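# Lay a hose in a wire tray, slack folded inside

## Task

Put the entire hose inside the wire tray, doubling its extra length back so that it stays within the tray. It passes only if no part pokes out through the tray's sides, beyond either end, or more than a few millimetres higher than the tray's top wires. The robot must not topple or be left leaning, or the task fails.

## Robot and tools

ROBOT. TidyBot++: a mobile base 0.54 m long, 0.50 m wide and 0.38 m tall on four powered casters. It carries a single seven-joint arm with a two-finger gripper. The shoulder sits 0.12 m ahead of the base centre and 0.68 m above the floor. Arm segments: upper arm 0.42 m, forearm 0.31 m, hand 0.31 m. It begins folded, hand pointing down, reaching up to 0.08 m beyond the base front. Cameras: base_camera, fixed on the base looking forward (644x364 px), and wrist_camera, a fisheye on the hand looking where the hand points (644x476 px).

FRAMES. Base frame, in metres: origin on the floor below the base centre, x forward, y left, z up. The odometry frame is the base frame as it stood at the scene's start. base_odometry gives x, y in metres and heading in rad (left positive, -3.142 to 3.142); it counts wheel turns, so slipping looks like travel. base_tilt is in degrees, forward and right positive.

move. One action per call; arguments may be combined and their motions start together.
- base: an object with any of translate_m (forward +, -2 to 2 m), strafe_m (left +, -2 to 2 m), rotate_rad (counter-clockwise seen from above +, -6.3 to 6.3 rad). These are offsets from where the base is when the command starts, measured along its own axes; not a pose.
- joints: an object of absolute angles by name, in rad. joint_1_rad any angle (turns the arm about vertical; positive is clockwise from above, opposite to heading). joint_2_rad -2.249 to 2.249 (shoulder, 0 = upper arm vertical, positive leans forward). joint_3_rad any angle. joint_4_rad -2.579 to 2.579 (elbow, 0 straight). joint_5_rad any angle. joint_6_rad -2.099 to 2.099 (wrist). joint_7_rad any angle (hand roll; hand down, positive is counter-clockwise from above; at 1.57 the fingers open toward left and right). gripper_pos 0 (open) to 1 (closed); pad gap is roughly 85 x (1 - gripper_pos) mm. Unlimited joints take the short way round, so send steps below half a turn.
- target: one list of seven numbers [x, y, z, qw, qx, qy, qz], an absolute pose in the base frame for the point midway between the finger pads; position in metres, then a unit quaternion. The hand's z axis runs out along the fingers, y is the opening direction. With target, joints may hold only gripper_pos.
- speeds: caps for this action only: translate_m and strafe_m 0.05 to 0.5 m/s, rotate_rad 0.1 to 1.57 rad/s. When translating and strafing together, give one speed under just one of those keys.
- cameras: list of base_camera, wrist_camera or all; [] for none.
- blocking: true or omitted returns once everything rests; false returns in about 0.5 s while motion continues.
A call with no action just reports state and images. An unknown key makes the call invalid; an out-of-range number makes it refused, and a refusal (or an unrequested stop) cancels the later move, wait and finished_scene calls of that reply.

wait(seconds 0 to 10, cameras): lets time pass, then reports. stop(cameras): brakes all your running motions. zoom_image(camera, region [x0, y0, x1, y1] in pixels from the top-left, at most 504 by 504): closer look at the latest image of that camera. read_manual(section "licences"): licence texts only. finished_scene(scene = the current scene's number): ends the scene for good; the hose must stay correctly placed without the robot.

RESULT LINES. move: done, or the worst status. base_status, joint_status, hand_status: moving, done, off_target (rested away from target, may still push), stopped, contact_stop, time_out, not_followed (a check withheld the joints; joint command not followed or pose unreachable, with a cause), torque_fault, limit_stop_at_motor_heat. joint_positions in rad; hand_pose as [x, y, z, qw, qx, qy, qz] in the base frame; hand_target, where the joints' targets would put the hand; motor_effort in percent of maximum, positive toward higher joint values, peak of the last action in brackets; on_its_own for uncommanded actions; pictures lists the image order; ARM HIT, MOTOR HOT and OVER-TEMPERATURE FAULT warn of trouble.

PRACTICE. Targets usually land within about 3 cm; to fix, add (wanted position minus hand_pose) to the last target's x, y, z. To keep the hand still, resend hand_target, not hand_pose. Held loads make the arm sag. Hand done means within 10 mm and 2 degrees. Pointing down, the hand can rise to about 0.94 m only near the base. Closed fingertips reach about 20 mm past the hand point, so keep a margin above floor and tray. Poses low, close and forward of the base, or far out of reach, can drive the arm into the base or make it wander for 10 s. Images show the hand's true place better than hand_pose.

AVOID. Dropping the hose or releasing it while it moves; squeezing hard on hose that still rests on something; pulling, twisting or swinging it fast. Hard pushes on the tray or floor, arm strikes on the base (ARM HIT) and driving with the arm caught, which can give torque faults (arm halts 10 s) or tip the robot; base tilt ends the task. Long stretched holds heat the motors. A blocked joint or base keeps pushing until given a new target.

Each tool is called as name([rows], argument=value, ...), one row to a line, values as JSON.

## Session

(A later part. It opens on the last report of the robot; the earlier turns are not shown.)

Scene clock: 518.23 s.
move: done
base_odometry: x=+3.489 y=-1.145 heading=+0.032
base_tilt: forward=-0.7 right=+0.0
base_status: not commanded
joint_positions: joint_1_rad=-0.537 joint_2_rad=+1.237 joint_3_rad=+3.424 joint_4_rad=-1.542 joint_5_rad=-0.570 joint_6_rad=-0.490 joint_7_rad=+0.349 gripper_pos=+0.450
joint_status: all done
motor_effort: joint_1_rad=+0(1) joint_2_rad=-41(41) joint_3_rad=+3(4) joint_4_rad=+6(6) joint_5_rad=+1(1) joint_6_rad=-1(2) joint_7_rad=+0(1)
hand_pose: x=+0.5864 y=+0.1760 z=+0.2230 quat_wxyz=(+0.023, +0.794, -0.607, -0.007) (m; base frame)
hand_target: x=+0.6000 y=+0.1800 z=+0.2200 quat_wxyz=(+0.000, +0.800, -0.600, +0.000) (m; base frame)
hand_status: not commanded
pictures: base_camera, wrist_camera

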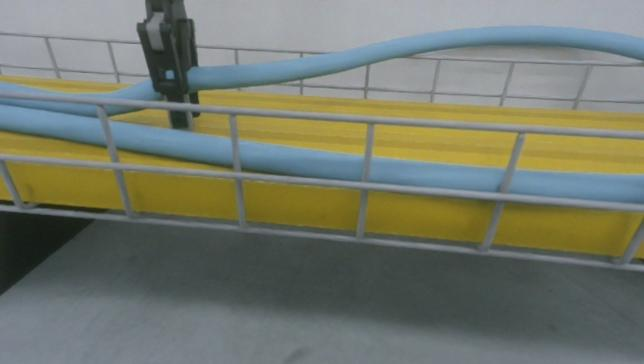

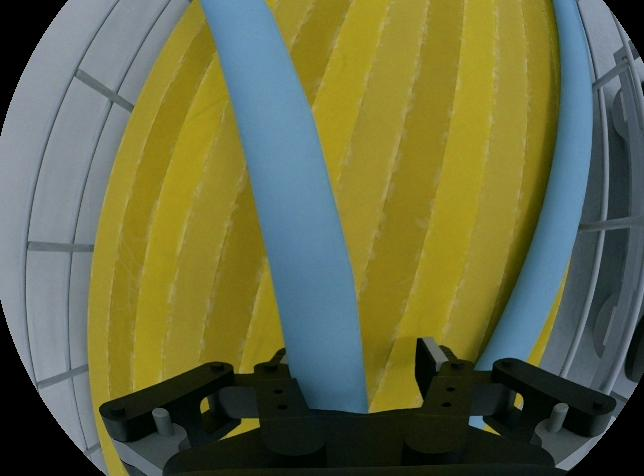

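Raise and go to the bulge with base right 0.35.

move(target=[0.59, 0.16, 0.40, 0, 0.80, -0.60, 0], cameras=[])

move(base={"strafe_m": -0.3}, target=[0.68, 0.15, 0.58, 0, 0.70, -0.71, 0])

Scene clock: 522.07 s.
move: off_target
base_odometry: x=+3.489 y=-1.145 heading=+0.032
base_tilt: forward=-0.7 right=+0.1
base_status: not commanded
joint_positions: joint_1_rad=-0.537 joint_2_rad=+0.861 joint_3_rad=+3.457 joint_4_rad=-1.665 joint_5_rad=-0.446 joint_6_rad=-0.623 joint_7_rad=+0.349 gripper_pos=+0.450
joint_status: not commanded
motor_effort: joint_1_rad=-1(1) joint_2_rad=-38(44) joint_3_rad=+3(4) joint_4_rad=+11(11) joint_5_rad=+0(2) joint_6_rad=+0(2) joint_7_rad=+0(1)
hand_pose: x=+0.6088 y=+0.1814 z=+0.3973 quat_wxyz=(-0.031, +0.811, -0.584, +0.011) (m; base frame)
hand_target: x=+0.5900 y=+0.1600 z=+0.4000 quat_wxyz=(+0.000, +0.800, -0.600, +0.000) (m; base frame)
hand_status: off_target (0.029 m and 4.3 deg from the pose sent, 0.178 m and 2.9 deg at the start)
pictures: none
No camera images: "cameras" was empty.

Scene clock: 524.10 s.
move: off_target
base_odometry: x=+3.499 y=-1.445 heading=+0.032
base_tilt: forward=-0.6 right=+0.1
base_status: done
joint_positions: joint_1_rad=-0.422 joint_2_rad=+0.761 joint_3_rad=+3.459 joint_4_rad=-1.178 joint_5_rad=-0.264 joint_6_rad=-1.204 joint_7_rad=-0.050 gripper_pos=+0.450
joint_status: not commanded
motor_effort: joint_1_rad=+0(4) joint_2_rad=-42(43) joint_3_rad=+3(6) joint_4_rad=+16(17) joint_5_rad=+1(1) joint_6_rad=+0(1) joint_7_rad=+0(1)
hand_pose: x=+0.6899 y=+0.1651 z=+0.5697 quat_wxyz=(-0.023, +0.724, -0.689, -0.002) (m; base frame)
hand_target: x=+0.6800 y=+0.1500 z=+0.5800 quat_wxyz=(+0.000, +0.702, -0.712, +0.000) (m; base frame)
hand_status: off_target (0.021 m and 4.5 deg from the pose sent, 0.199 m and 19.7 deg at the start)
pictures: base_camera, wrist_camera

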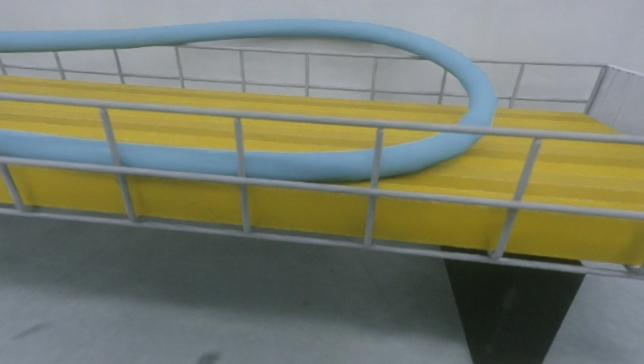

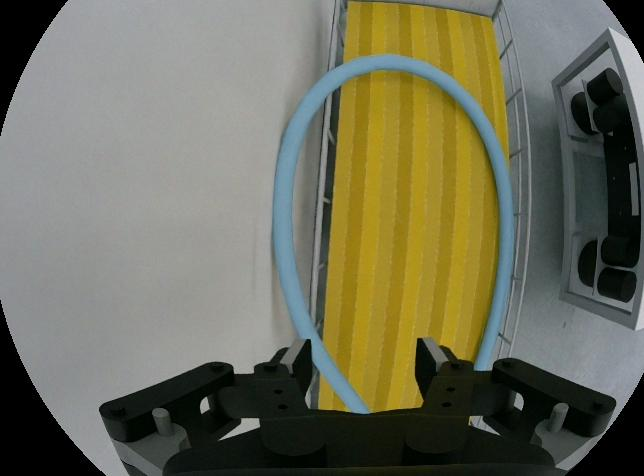

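move(target=[0.66, -0.14, 0.42, 0, -0.05, 1, 0])

Scene clock: 546.70 s.
move: off_target
base_odometry: x=+3.499 y=-1.445 heading=+0.032
base_tilt: forward=-0.8 right=+0.1
base_status: not commanded
joint_positions: joint_1_rad=-0.069 joint_2_rad=+0.965 joint_3_rad=+3.733 joint_4_rad=-1.426 joint_5_rad=-0.574 joint_6_rad=-0.988 joint_7_rad=-0.699 gripper_pos=+0.450
joint_status: not commanded
motor_effort: joint_1_rad=-1(6) joint_2_rad=-41(45) joint_3_rad=+7(8) joint_4_rad=+11(17) joint_5_rad=+1(2) joint_6_rad=-1(2) joint_7_rad=+0(1)
hand_pose: x=+0.6464 y=-0.1334 z=+0.4185 quat_wxyz=(+0.028, +0.102, -0.994, -0.009) (m; base frame)
hand_target: x=+0.6600 y=-0.1400 z=+0.4200 quat_wxyz=(+0.000, +0.050, -0.999, +0.000) (m; base frame)
hand_status: off_target (0.015 m and 6.8 deg from the pose sent, 0.341 m and 87.2 deg at the start)
pictures: base_camera, wrist_camera

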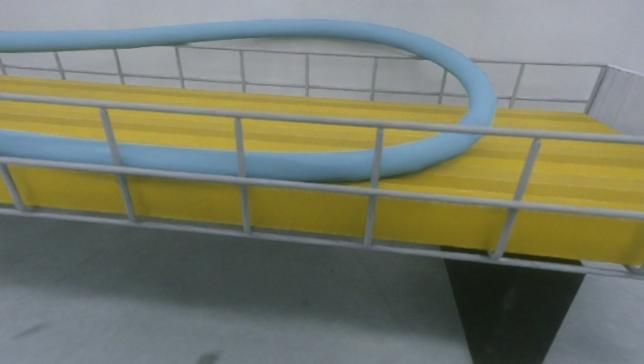

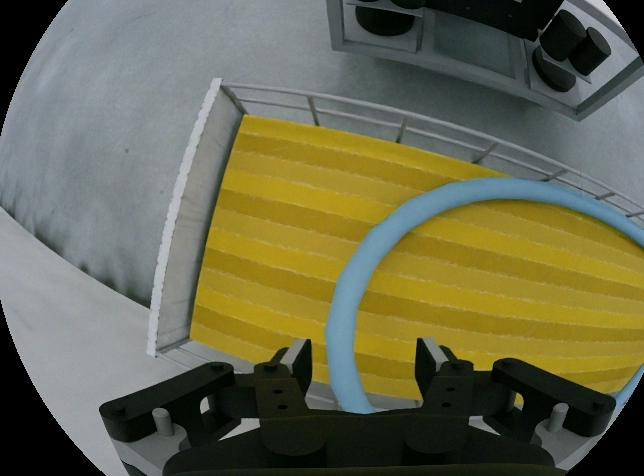

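move(target=[0.70, -0.165, 0.28, 0, -0.02, 1, 0])

Scene clock: 550.80 s.
move: off_target
base_odometry: x=+3.499 y=-1.445 heading=+0.032
base_tilt: forward=-0.6 right=+0.1
base_status: not commanded
joint_positions: joint_1_rad=+0.015 joint_2_rad=+1.277 joint_3_rad=+3.679 joint_4_rad=-1.225 joint_5_rad=-0.646 joint_6_rad=-0.892 joint_7_rad=-0.757 gripper_pos=+0.450
joint_status: not commanded
motor_effort: joint_1_rad=-1(1) joint_2_rad=-46(49) joint_3_rad=+7(8) joint_4_rad=+10(12) joint_5_rad=+1(2) joint_6_rad=-1(2) joint_7_rad=+0(1)
hand_pose: x=+0.6701 y=-0.1622 z=+0.2750 quat_wxyz=(+0.044, +0.070, -0.997, +0.000) (m; base frame)
hand_target: x=+0.7000 y=-0.1650 z=+0.2800 quat_wxyz=(+0.000, +0.020, -1.000, +0.000) (m; base frame)
hand_status: off_target (0.030 m and 7.6 deg from the pose sent, 0.152 m and 10.0 deg at the start)
pictures: base_camera, wrist_camera

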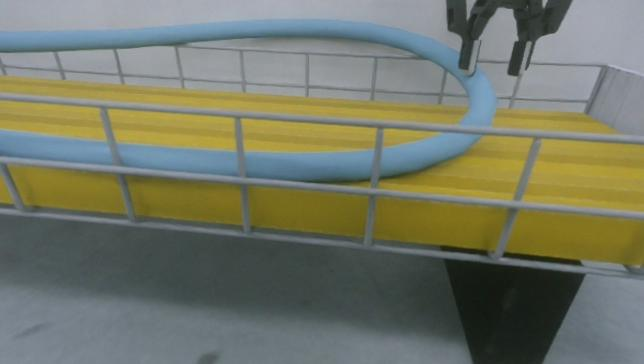

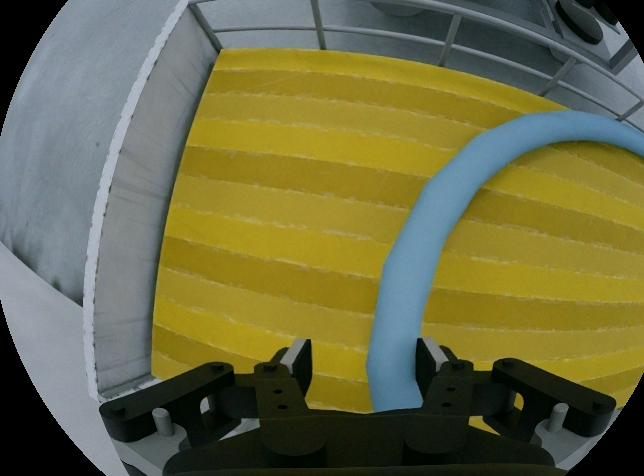

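move(target=[0.705, -0.145, 0.232, 0, -0.0, 1, 0])

Scene clock: 553.67 s.
move: off_target
base_odometry: x=+3.499 y=-1.445 heading=+0.032
base_tilt: forward=-0.6 right=+0.1
base_status: not commanded
joint_positions: joint_1_rad=+0.015 joint_2_rad=+1.361 joint_3_rad=+3.657 joint_4_rad=-1.173 joint_5_rad=-0.680 joint_6_rad=-0.837 joint_7_rad=-0.824 gripper_pos=+0.450
joint_status: not commanded
motor_effort: joint_1_rad=-1(1) joint_2_rad=-46(49) joint_3_rad=+7(7) joint_4_rad=+8(10) joint_5_rad=+1(2) joint_6_rad=-1(2) joint_7_rad=+0(1)
hand_pose: x=+0.6803 y=-0.1540 z=+0.2312 quat_wxyz=(+0.034, +0.041, -0.999, +0.002) (m; base frame)
hand_target: x=+0.7050 y=-0.1450 z=+0.2320 quat_wxyz=(+0.000, +0.000, -1.000, +0.000) (m; base frame)
hand_status: off_target (0.026 m and 6.1 deg from the pose sent, 0.058 m and 9.5 deg at the start)
pictures: base_camera, wrist_camera

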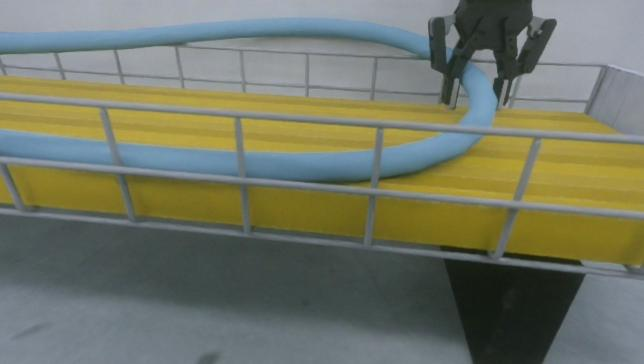

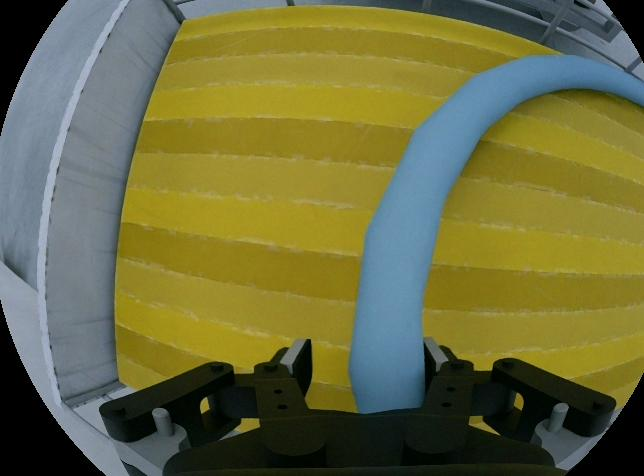

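move(joints={"gripper_pos": 0.85}, cameras=[])

move(target=[0.65, -0.20, 0.32, 0, 0.26, -0.966, 0])

Scene clock: 557.13 s.
move: off_target
base_odometry: x=+3.499 y=-1.445 heading=+0.032
base_tilt: forward=-0.6 right=+0.1
base_status: not commanded
joint_positions: joint_1_rad=+0.011 joint_2_rad=+1.361 joint_3_rad=+3.646 joint_4_rad=-1.173 joint_5_rad=-0.684 joint_6_rad=-0.836 joint_7_rad=-0.824 gripper_pos=+0.747
joint_status: gripper_pos off_target (ended at +0.747, target +0.850)
motor_effort: joint_1_rad=+1(3) joint_2_rad=-46(47) joint_3_rad=+7(9) joint_4_rad=+11(11) joint_5_rad=+0(2) joint_6_rad=+1(3) joint_7_rad=-1(2)
hand_pose: x=+0.6822 y=-0.1449 z=+0.2297 quat_wxyz=(+0.032, +0.044, -0.999, -0.004) (m; base frame)
hand_target: x=+0.7050 y=-0.1450 z=+0.2320 quat_wxyz=(+0.000, +0.000, -1.000, +0.000) (m; base frame)
hand_status: not commanded
pictures: none
No camera images: "cameras" was empty.

Scene clock: 558.77 s.
move: off_target
base_odometry: x=+3.499 y=-1.445 heading=+0.032
base_tilt: forward=-0.7 right=+0.1
base_status: not commanded
joint_positions: joint_1_rad=+0.078 joint_2_rad=+1.152 joint_3_rad=+3.617 joint_4_rad=-1.383 joint_5_rad=-0.684 joint_6_rad=-0.824 joint_7_rad=-0.321 gripper_pos=+0.752
joint_status: not commanded
motor_effort: joint_1_rad=+2(3) joint_2_rad=-46(49) joint_3_rad=+9(10) joint_4_rad=+10(11) joint_5_rad=+4(4) joint_6_rad=+0(1) joint_7_rad=+2(3)
hand_pose: x=+0.6509 y=-0.1656 z=+0.3101 quat_wxyz=(+0.005, +0.218, -0.975, -0.032) (m; base frame)
hand_target: x=+0.6500 y=-0.2000 z=+0.3200 quat_wxyz=(+0.000, +0.260, -0.966, +0.000) (m; base frame)
hand_status: off_target (0.036 m and 6.2 deg from the pose sent, 0.111 m and 25.4 deg at the start)
pictures: base_camera, wrist_camera

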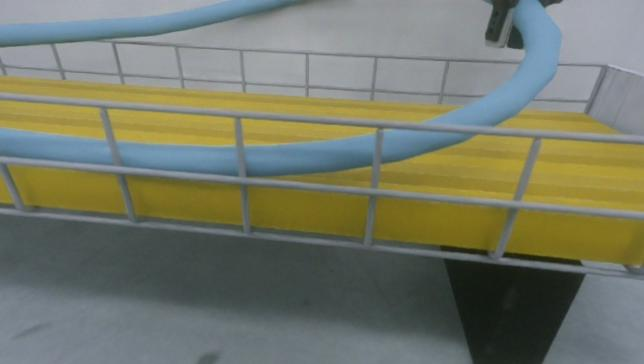

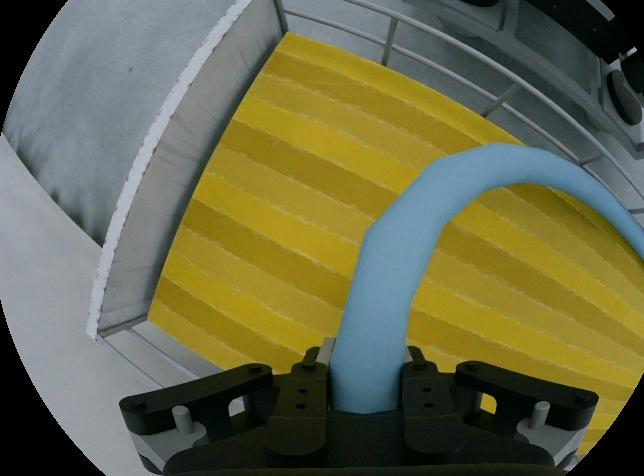

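move(target=[0.64, -0.27, 0.33, 0, 0.46, -0.888, 0])

Scene clock: 562.30 s.
move: off_target
base_odometry: x=+3.499 y=-1.445 heading=+0.032
base_tilt: forward=-0.7 right=+0.2
base_status: not commanded
joint_positions: joint_1_rad=+0.255 joint_2_rad=+1.152 joint_3_rad=+3.543 joint_4_rad=-1.328 joint_5_rad=-0.585 joint_6_rad=-0.824 joint_7_rad=+0.115 gripper_pos=+0.754
joint_status: not commanded
motor_effort: joint_1_rad=+2(5) joint_2_rad=-46(47) joint_3_rad=+9(11) joint_4_rad=+11(12) joint_5_rad=+5(6) joint_6_rad=+1(1) joint_7_rad=+4(4)
hand_pose: x=+0.6371 y=-0.2390 z=+0.3120 quat_wxyz=(-0.007, +0.399, -0.916, -0.031) (m; base frame)
hand_target: x=+0.6400 y=-0.2700 z=+0.3300 quat_wxyz=(+0.000, +0.460, -0.888, +0.000) (m; base frame)
hand_status: off_target (0.036 m and 8.5 deg from the pose sent, 0.107 m and 29.8 deg at the start)
pictures: base_camera, wrist_camera

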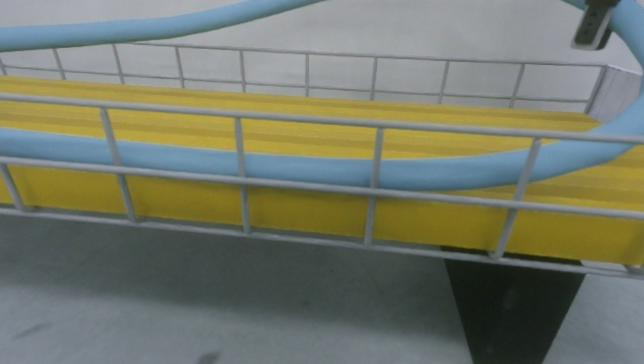

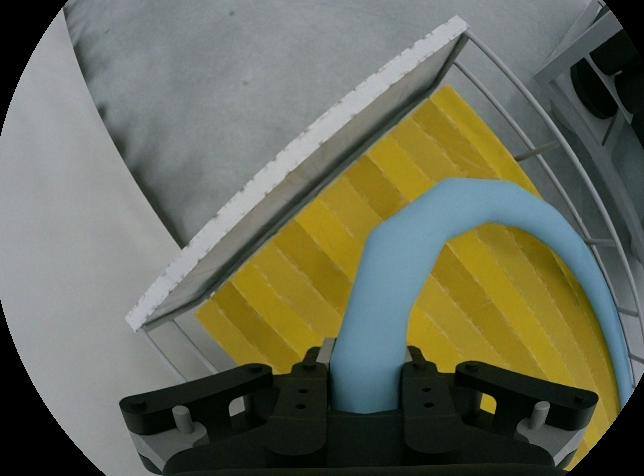

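move(target=[0.68, -0.26, 0.30, 0, 0.68, -0.733, 0])

Scene clock: 565.60 s.
move: off_target
base_odometry: x=+3.499 y=-1.445 heading=+0.032
base_tilt: forward=-0.7 right=+0.1
base_status: not commanded
joint_positions: joint_1_rad=+0.268 joint_2_rad=+1.227 joint_3_rad=+3.437 joint_4_rad=-1.160 joint_5_rad=-0.451 joint_6_rad=-0.824 joint_7_rad=+0.488 gripper_pos=+0.755
joint_status: not commanded
motor_effort: joint_1_rad=+2(3) joint_2_rad=-49(50) joint_3_rad=+7(9) joint_4_rad=+12(14) joint_5_rad=+6(7) joint_6_rad=+1(1) joint_7_rad=+4(5)
hand_pose: x=+0.6886 y=-0.2267 z=+0.2920 quat_wxyz=(-0.020, +0.633, -0.774, -0.013) (m; base frame)
hand_target: x=+0.6800 y=-0.2600 z=+0.3000 quat_wxyz=(+0.000, +0.680, -0.733, +0.000) (m; base frame)
hand_status: off_target (0.035 m and 7.7 deg from the pose sent, 0.049 m and 38.8 deg at the start)
pictures: base_camera, wrist_camera

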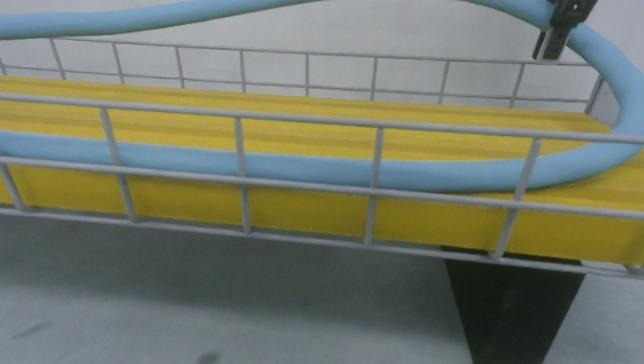

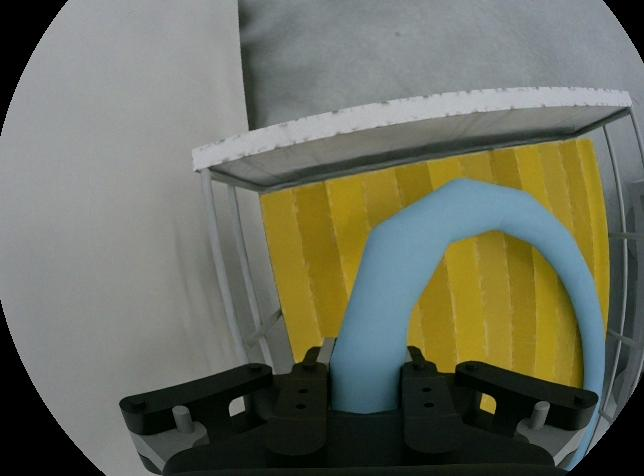

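move(target=[0.69, -0.28, 0.22, 0, 0.70, -0.714, 0])

Scene clock: 568.67 s.
move: off_target
base_odometry: x=+3.499 y=-1.445 heading=+0.032
base_tilt: forward=-0.7 right=+0.1
base_status: not commanded
joint_positions: joint_1_rad=+0.308 joint_2_rad=+1.386 joint_3_rad=+3.394 joint_4_rad=-0.987 joint_5_rad=-0.431 joint_6_rad=-0.825 joint_7_rad=+0.523 gripper_pos=+0.757
joint_status: not commanded
motor_effort: joint_1_rad=+3(4) joint_2_rad=-46(49) joint_3_rad=+7(8) joint_4_rad=+12(14) joint_5_rad=+6(7) joint_6_rad=+3(6) joint_7_rad=+5(6)
hand_pose: x=+0.7070 y=-0.2343 z=+0.2275 quat_wxyz=(-0.027, +0.657, -0.753, -0.016) (m; base frame)
hand_target: x=+0.6900 y=-0.2800 z=+0.2200 quat_wxyz=(+0.000, +0.700, -0.714, +0.000) (m; base frame)
hand_status: off_target (0.049 m and 7.6 deg from the pose sent, 0.090 m and 10.7 deg at the start)
pictures: base_camera, wrist_camera

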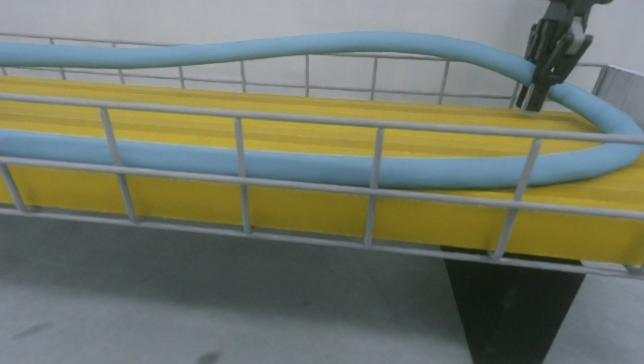

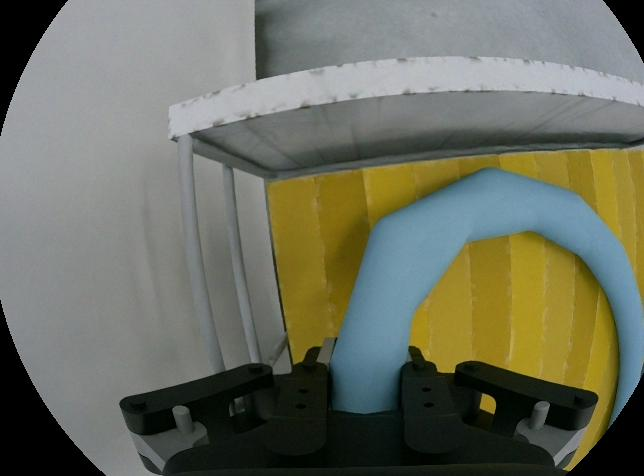

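move(target=[0.66, -0.29, 0.235, 0, 0.83, -0.56, 0])

Scene clock: 571.57 s.
move: off_target
base_odometry: x=+3.499 y=-1.445 heading=+0.032
base_tilt: forward=-0.7 right=+0.1
base_status: not commanded
joint_positions: joint_1_rad=+0.360 joint_2_rad=+1.342 joint_3_rad=+3.326 joint_4_rad=-1.090 joint_5_rad=-0.369 joint_6_rad=-0.787 joint_7_rad=+0.941 gripper_pos=+0.757
joint_status: not commanded
motor_effort: joint_1_rad=+4(6) joint_2_rad=-47(48) joint_3_rad=+7(9) joint_4_rad=+12(13) joint_5_rad=+7(8) joint_6_rad=+2(3) joint_7_rad=+5(6)
hand_pose: x=+0.6752 y=-0.2361 z=+0.2310 quat_wxyz=(-0.033, +0.793, -0.607, -0.028) (m; base frame)
hand_target: x=+0.6600 y=-0.2900 z=+0.2350 quat_wxyz=(+0.000, +0.829, -0.559, +0.000) (m; base frame)
hand_status: off_target (0.056 m and 8.5 deg from the pose sent, 0.073 m and 30.0 deg at the start)
pictures: base_camera, wrist_camera

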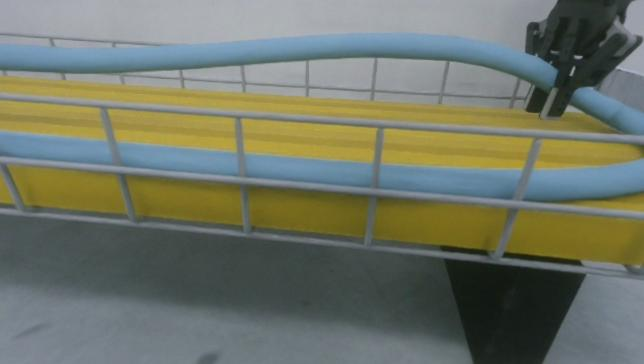

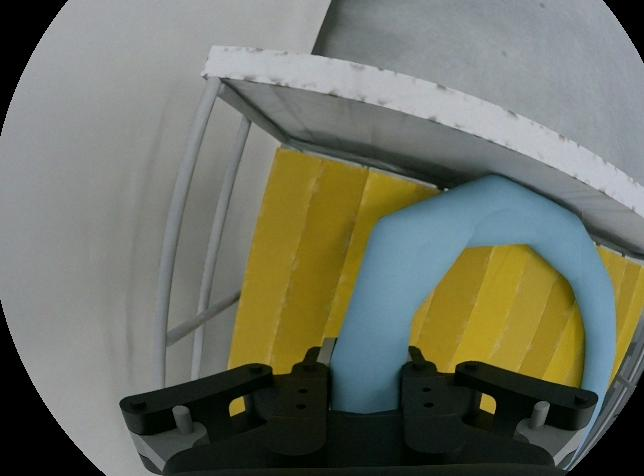

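move(joints={"gripper_pos": 0.45}, cameras=["base_camera"])

move(target=[0.63, -0.2, 0.40, 0, 0.83, -0.56, 0], cameras=[])

move(target=[0.62, 0.1, 0.62, 0, 0.70, -0.714, 0])

Scene clock: 575.57 s.
move: done
base_odometry: x=+3.499 y=-1.445 heading=+0.032
base_tilt: forward=-0.7 right=+0.1
base_status: not commanded
joint_positions: joint_1_rad=+0.368 joint_2_rad=+1.338 joint_3_rad=+3.326 joint_4_rad=-1.088 joint_5_rad=-0.340 joint_6_rad=-0.765 joint_7_rad=+0.976 gripper_pos=+0.450
joint_status: all done
motor_effort: joint_1_rad=+4(7) joint_2_rad=-47(48) joint_3_rad=+5(8) joint_4_rad=+9(12) joint_5_rad=+4(8) joint_6_rad=-1(3) joint_7_rad=+2(6)
hand_pose: x=+0.6772 y=-0.2508 z=+0.2332 quat_wxyz=(-0.025, +0.808, -0.589, -0.013) (m; base frame)
hand_target: x=+0.6600 y=-0.2900 z=+0.2350 quat_wxyz=(+0.000, +0.829, -0.559, +0.000) (m; base frame)
hand_status: not commanded
pictures: base_camera

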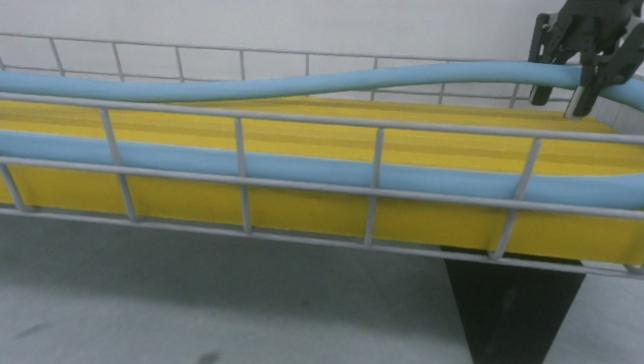

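Scene clock: 577.13 s.
move: off_target
base_odometry: x=+3.499 y=-1.445 heading=+0.032
base_tilt: forward=-0.7 right=+0.1
base_status: not commanded
joint_positions: joint_1_rad=+0.247 joint_2_rad=+0.935 joint_3_rad=+3.365 joint_4_rad=-1.450 joint_5_rad=-0.340 joint_6_rad=-0.765 joint_7_rad=+0.976 gripper_pos=+0.450
joint_status: not commanded
motor_effort: joint_1_rad=+0(5) joint_2_rad=-43(49) joint_3_rad=+2(7) joint_4_rad=+11(11) joint_5_rad=+4(5) joint_6_rad=-2(3) joint_7_rad=+3(3)
hand_pose: x=+0.6525 y=-0.1893 z=+0.3961 quat_wxyz=(-0.030, +0.819, -0.572, +0.010) (m; base frame)
hand_target: x=+0.6300 y=-0.2000 z=+0.4000 quat_wxyz=(+0.000, +0.829, -0.559, +0.000) (m; base frame)
hand_status: off_target (0.025 m and 4.0 deg from the pose sent, 0.181 m and 5.3 deg at the start)
pictures: none
No camera images: "cameras" was empty.

Scene clock: 579.40 s.
move: off_target
base_odometry: x=+3.499 y=-1.445 heading=+0.032
base_tilt: forward=-0.7 right=+0.1
base_status: not commanded
joint_positions: joint_1_rad=-0.373 joint_2_rad=+0.572 joint_3_rad=+3.465 joint_4_rad=-1.405 joint_5_rad=-0.219 joint_6_rad=-1.158 joint_7_rad=-0.001 gripper_pos=+0.450
joint_status: not commanded
motor_effort: joint_1_rad=-3(7) joint_2_rad=-36(45) joint_3_rad=+0(3) joint_4_rad=+15(16) joint_5_rad=+0(4) joint_6_rad=-2(3) joint_7_rad=+1(3)
hand_pose: x=+0.6373 y=+0.1035 z=+0.6070 quat_wxyz=(-0.024, +0.712, -0.701, +0.002) (m; base frame)
hand_target: x=+0.6200 y=+0.1000 z=+0.6200 quat_wxyz=(+0.000, +0.700, -0.714, +0.000) (m; base frame)
hand_status: off_target (0.022 m and 3.4 deg from the pose sent, 0.367 m and 21.6 deg at the start)
pictures: base_camera, wrist_camera

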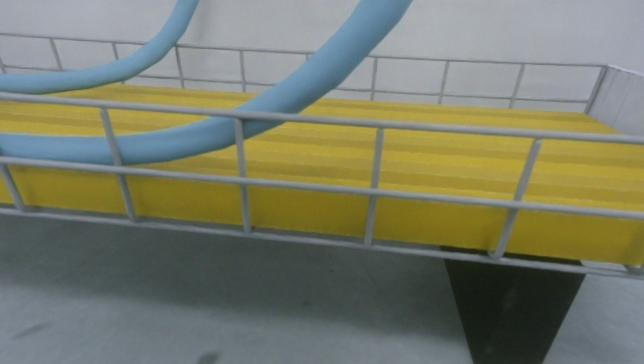

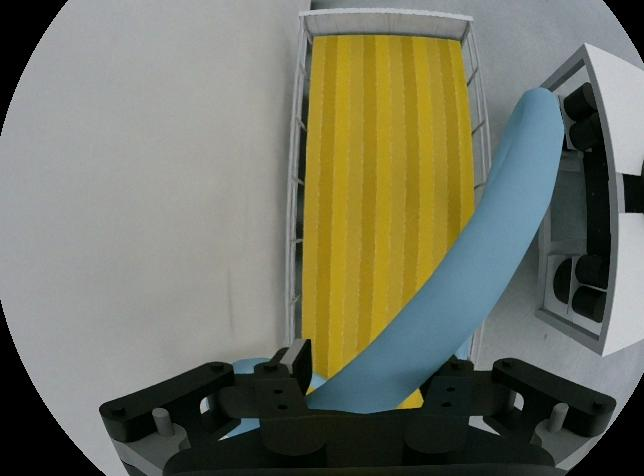

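move(joints={"gripper_pos": 0.85})

move(target=[0.68, 0.15, 0.52, 0, 0.81, -0.59, 0])

Scene clock: 583.53 s.
move: off_target
base_odometry: x=+3.499 y=-1.445 heading=+0.032
base_tilt: forward=-0.7 right=+0.1
base_status: not commanded
joint_positions: joint_1_rad=-0.373 joint_2_rad=+0.571 joint_3_rad=+3.468 joint_4_rad=-1.400 joint_5_rad=-0.219 joint_6_rad=-1.159 joint_7_rad=-0.011 gripper_pos=+0.708
joint_status: gripper_pos off_target (ended at +0.708, target +0.850)
motor_effort: joint_1_rad=-4(4) joint_2_rad=-35(36) joint_3_rad=-1(1) joint_4_rad=+14(15) joint_5_rad=+1(1) joint_6_rad=-3(4) joint_7_rad=+2(2)
hand_pose: x=+0.6394 y=+0.1022 z=+0.6088 quat_wxyz=(-0.025, +0.708, -0.706, +0.004) (m; base frame)
hand_target: x=+0.6200 y=+0.1000 z=+0.6200 quat_wxyz=(+0.000, +0.700, -0.714, +0.000) (m; base frame)
hand_status: not commanded
pictures: base_camera, wrist_camera

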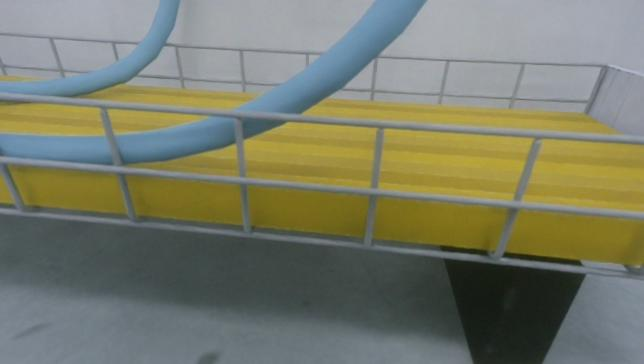

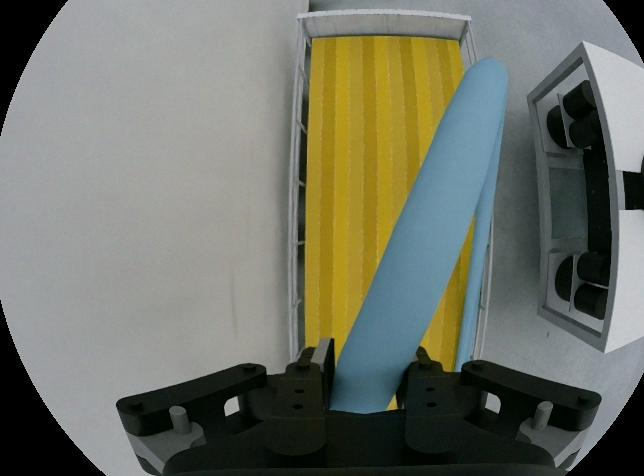

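Scene clock: 584.87 s.
move: off_target
base_odometry: x=+3.499 y=-1.445 heading=+0.032
base_tilt: forward=-0.7 right=+0.1
base_status: not commanded
joint_positions: joint_1_rad=-0.373 joint_2_rad=+0.762 joint_3_rad=+3.467 joint_4_rad=-1.248 joint_5_rad=-0.219 joint_6_rad=-1.144 joint_7_rad=+0.129 gripper_pos=+0.709
joint_status: not commanded
motor_effort: joint_1_rad=-5(5) joint_2_rad=-33(36) joint_3_rad=-2(2) joint_4_rad=+12(15) joint_5_rad=+0(1) joint_6_rad=-2(3) joint_7_rad=+2(3)
hand_pose: x=+0.6892 y=+0.1123 z=+0.5495 quat_wxyz=(-0.001, +0.767, -0.642, +0.016) (m; base frame)
hand_target: x=+0.6800 y=+0.1500 z=+0.5200 quat_wxyz=(+0.000, +0.808, -0.589, +0.000) (m; base frame)
hand_status: off_target (0.049 m and 8.0 deg from the pose sent, 0.109 m and 17.9 deg at the start)
pictures: base_camera, wrist_camera

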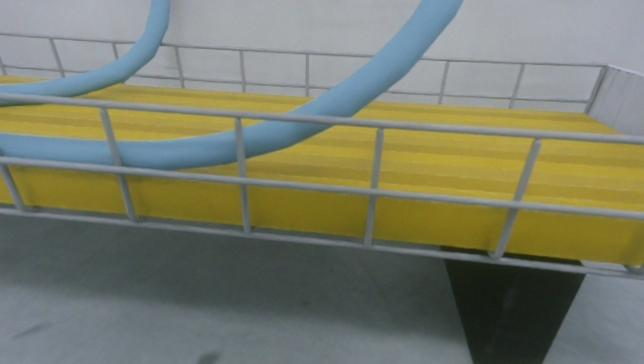

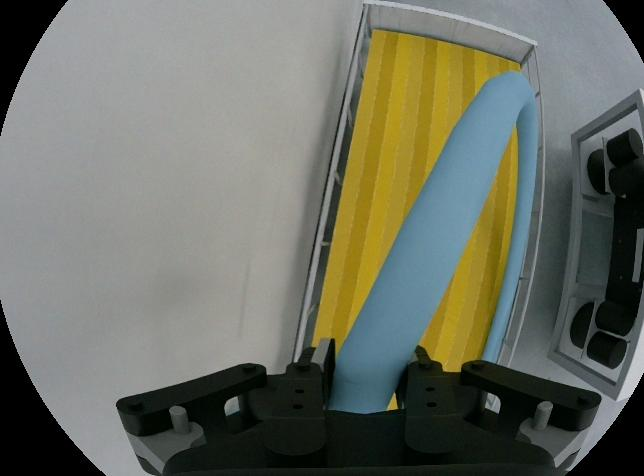

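move(target=[0.68, 0.16, 0.37, 0, 0.76, -0.65, 0])

move(target=[0.68, 0.18, 0.23, 0, 0.76, -0.65, 0])

Scene clock: 588.50 s.
move: off_target
base_odometry: x=+3.499 y=-1.445 heading=+0.032
base_tilt: forward=-0.7 right=+0.2
base_status: not commanded
joint_positions: joint_1_rad=-0.385 joint_2_rad=+0.976 joint_3_rad=+3.479 joint_4_rad=-1.288 joint_5_rad=-0.327 joint_6_rad=-0.862 joint_7_rad=+0.130 gripper_pos=+0.724
joint_status: not commanded
motor_effort: joint_1_rad=-8(9) joint_2_rad=-32(35) joint_3_rad=-4(4) joint_4_rad=+7(12) joint_5_rad=+0(1) joint_6_rad=-4(4) joint_7_rad=+1(2)
hand_pose: x=+0.7192 y=+0.1217 z=+0.4166 quat_wxyz=(-0.017, +0.748, -0.662, +0.033) (m; base frame)
hand_target: x=+0.6800 y=+0.1600 z=+0.3700 quat_wxyz=(+0.000, +0.760, -0.650, +0.000) (m; base frame)
hand_status: off_target (0.072 m and 4.7 deg from the pose sent, 0.186 m and 2.2 deg at the start)
pictures: base_camera, wrist_camera

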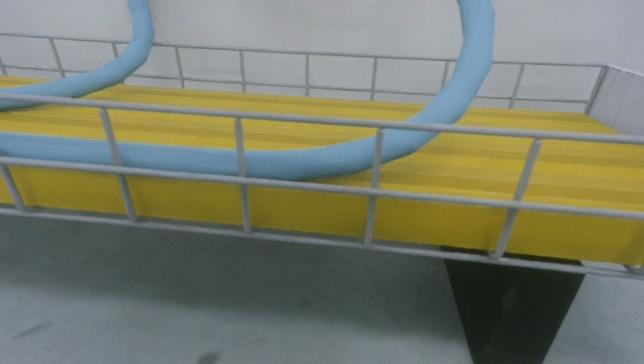

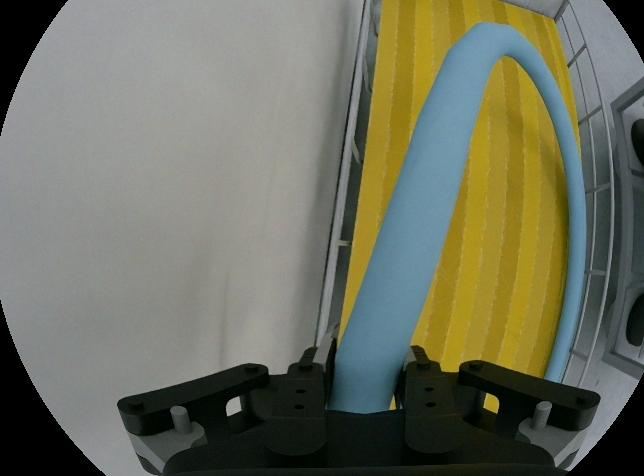

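Scene clock: 589.90 s.
move: off_target
base_odometry: x=+3.499 y=-1.445 heading=+0.032
base_tilt: forward=-0.7 right=+0.1
base_status: not commanded
joint_positions: joint_1_rad=-0.385 joint_2_rad=+1.249 joint_3_rad=+3.479 joint_4_rad=-1.209 joint_5_rad=-0.414 joint_6_rad=-0.688 joint_7_rad=+0.130 gripper_pos=+0.744
joint_status: not commanded
motor_effort: joint_1_rad=-12(13) joint_2_rad=-36(38) joint_3_rad=-7(7) joint_4_rad=+6(9) joint_5_rad=-1(2) joint_6_rad=-6(7) joint_7_rad=+2(2)
hand_pose: x=+0.7272 y=+0.1200 z=+0.2727 quat_wxyz=(-0.007, +0.738, -0.673, +0.040) (m; base frame)
hand_target: x=+0.6800 y=+0.1800 z=+0.2300 quat_wxyz=(+0.000, +0.760, -0.650, +0.000) (m; base frame)
hand_status: off_target (0.087 m and 5.9 deg from the pose sent, 0.199 m and 4.7 deg at the start)
pictures: base_camera, wrist_camera

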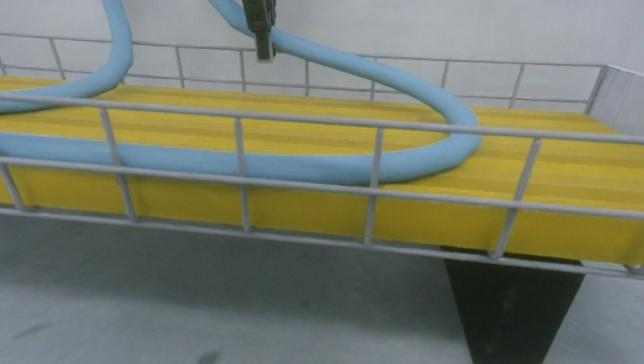

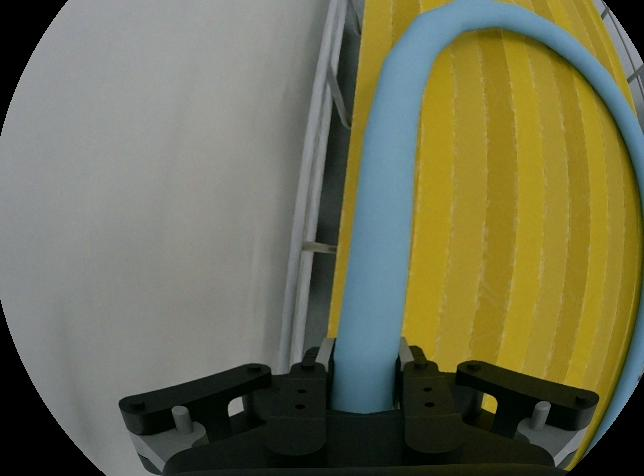

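move(target=[0.66, 0.03, 0.29, 0, 0.76, -0.65, 0])

move(target=[0.655, -0.07, 0.23, 0, 0.76, -0.65, 0])

Scene clock: 595.20 s.
move: off_target
base_odometry: x=+3.499 y=-1.445 heading=+0.032
base_tilt: forward=-0.7 right=+0.2
base_status: not commanded
joint_positions: joint_1_rad=-0.192 joint_2_rad=+1.102 joint_3_rad=+3.479 joint_4_rad=-1.438 joint_5_rad=-0.446 joint_6_rad=-0.614 joint_7_rad=+0.393 gripper_pos=+0.744
joint_status: not commanded
motor_effort: joint_1_rad=-9(12) joint_2_rad=-36(37) joint_3_rad=-5(7) joint_4_rad=+3(6) joint_5_rad=+0(2) joint_6_rad=-7(7) joint_7_rad=+2(2)
hand_pose: x=+0.6940 y=-0.0105 z=+0.3143 quat_wxyz=(-0.003, +0.732, -0.681, +0.037) (m; base frame)
hand_target: x=+0.6600 y=+0.0300 z=+0.2900 quat_wxyz=(+0.000, +0.760, -0.650, +0.000) (m; base frame)
hand_status: off_target (0.058 m and 6.4 deg from the pose sent, 0.114 m and 5.9 deg at the start)
pictures: base_camera, wrist_camera

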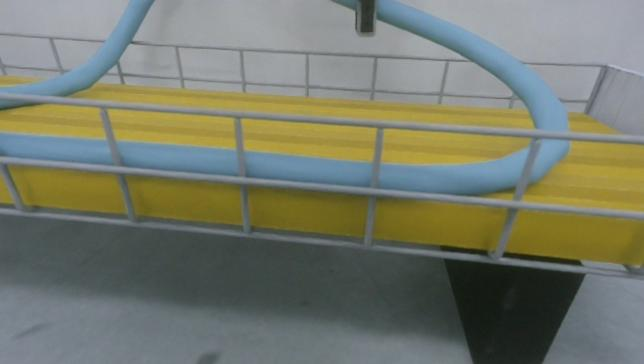

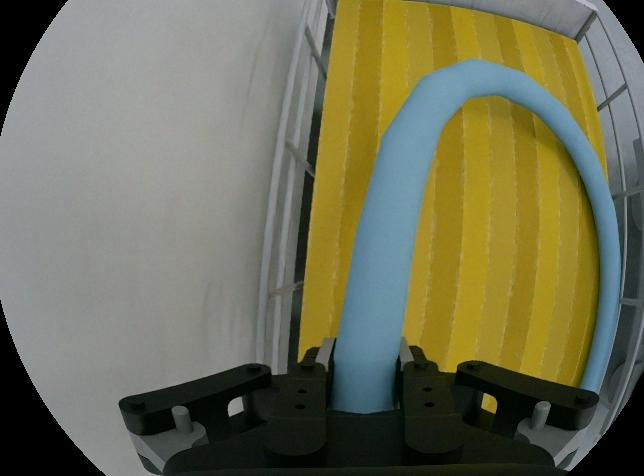

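Scene clock: 596.63 s.
move: off_target
base_odometry: x=+3.499 y=-1.445 heading=+0.032
base_tilt: forward=-0.7 right=+0.1
base_status: not commanded
joint_positions: joint_1_rad=-0.015 joint_2_rad=+1.203 joint_3_rad=+3.430 joint_4_rad=-1.414 joint_5_rad=-0.472 joint_6_rad=-0.537 joint_7_rad=+0.596 gripper_pos=+0.745
joint_status: not commanded
motor_effort: joint_1_rad=-1(9) joint_2_rad=-37(38) joint_3_rad=+2(5) joint_4_rad=+2(5) joint_5_rad=+2(2) joint_6_rad=-5(7) joint_7_rad=+1(2)
hand_pose: x=+0.6816 y=-0.0913 z=+0.2587 quat_wxyz=(-0.001, +0.742, -0.669, +0.030) (m; base frame)
hand_target: x=+0.6550 y=-0.0700 z=+0.2300 quat_wxyz=(+0.000, +0.760, -0.650, +0.000) (m; base frame)
hand_status: off_target (0.045 m and 4.6 deg from the pose sent, 0.110 m and 6.4 deg at the start)
pictures: base_camera, wrist_camera

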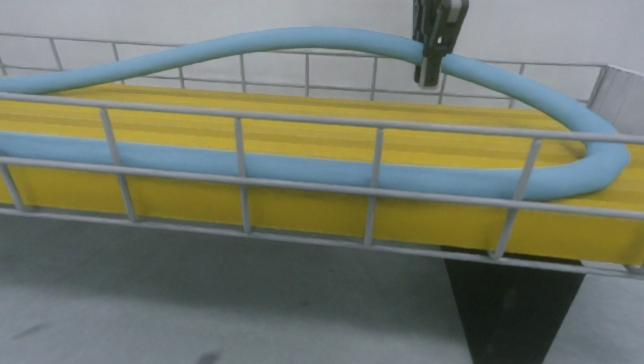

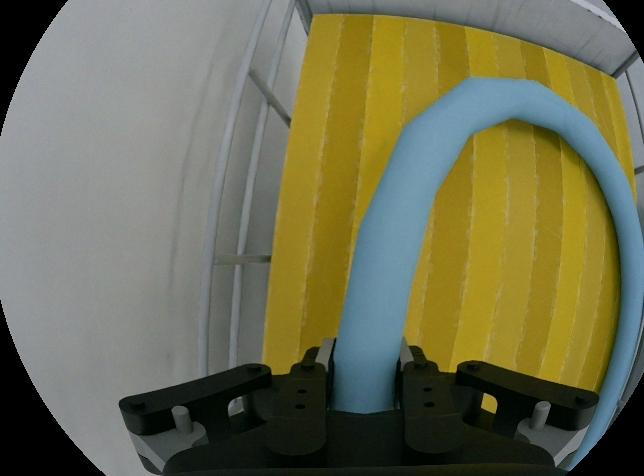

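move()

Scene clock: 606.03 s.
base_odometry: x=+3.499 y=-1.445 heading=+0.032
base_tilt: forward=-0.7 right=+0.1
base_status: not commanded
joint_positions: joint_1_rad=-0.015 joint_2_rad=+1.203 joint_3_rad=+3.430 joint_4_rad=-1.414 joint_5_rad=-0.472 joint_6_rad=-0.537 joint_7_rad=+0.599 gripper_pos=+0.745
joint_status: not commanded
motor_effort: joint_1_rad=-1(9) joint_2_rad=-37(38) joint_3_rad=+1(5) joint_4_rad=+2(5) joint_5_rad=+2(2) joint_6_rad=-5(7) joint_7_rad=+1(2)
hand_pose: x=+0.6816 y=-0.0911 z=+0.2587 quat_wxyz=(-0.001, +0.743, -0.668, +0.030) (m; base frame)
hand_target: x=+0.6550 y=-0.0700 z=+0.2300 quat_wxyz=(+0.000, +0.760, -0.650, +0.000) (m; base frame)
hand_status: off_target (0.044 m and 4.4 deg from the pose sent, 0.110 m and 6.4 deg at the start)
pictures: base_camera, wrist_camera

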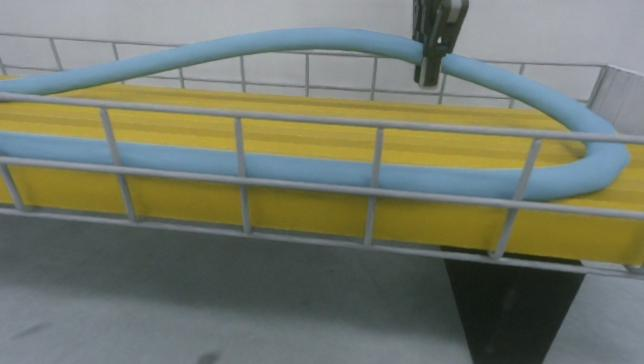

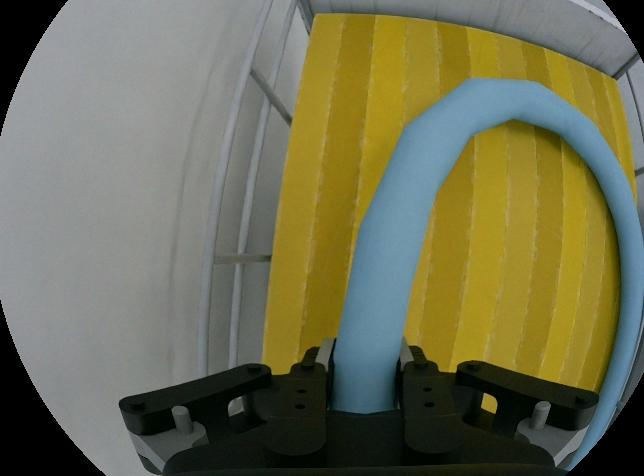

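move(target=[0.635, -0.15, 0.2, 0, 0.76, -0.65, 0])

Scene clock: 609.83 s.
move: off_target
base_odometry: x=+3.499 y=-1.445 heading=+0.032
base_tilt: forward=-0.6 right=+0.1
base_status: not commanded
joint_positions: joint_1_rad=+0.125 joint_2_rad=+1.253 joint_3_rad=+3.381 joint_4_rad=-1.393 joint_5_rad=-0.472 joint_6_rad=-0.504 joint_7_rad=+0.740 gripper_pos=+0.745
joint_status: not commanded
motor_effort: joint_1_rad=+3(4) joint_2_rad=-36(37) joint_3_rad=+4(5) joint_4_rad=+2(3) joint_5_rad=+3(3) joint_6_rad=-4(5) joint_7_rad=+1(1)
hand_pose: x=+0.6672 y=-0.1450 z=+0.2315 quat_wxyz=(-0.009, +0.751, -0.660, +0.022) (m; base frame)
hand_target: x=+0.6350 y=-0.1500 z=+0.2000 quat_wxyz=(+0.000, +0.760, -0.650, +0.000) (m; base frame)
hand_status: off_target (0.045 m and 3.1 deg from the pose sent, 0.095 m and 4.4 deg at the start)
pictures: base_camera, wrist_camera

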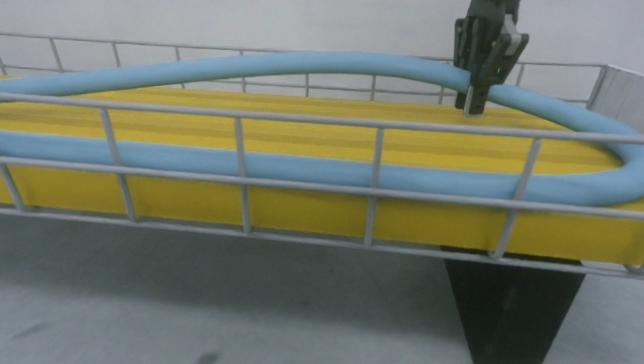

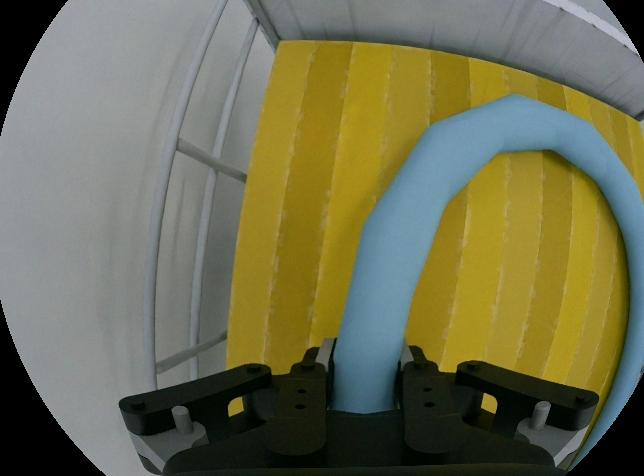

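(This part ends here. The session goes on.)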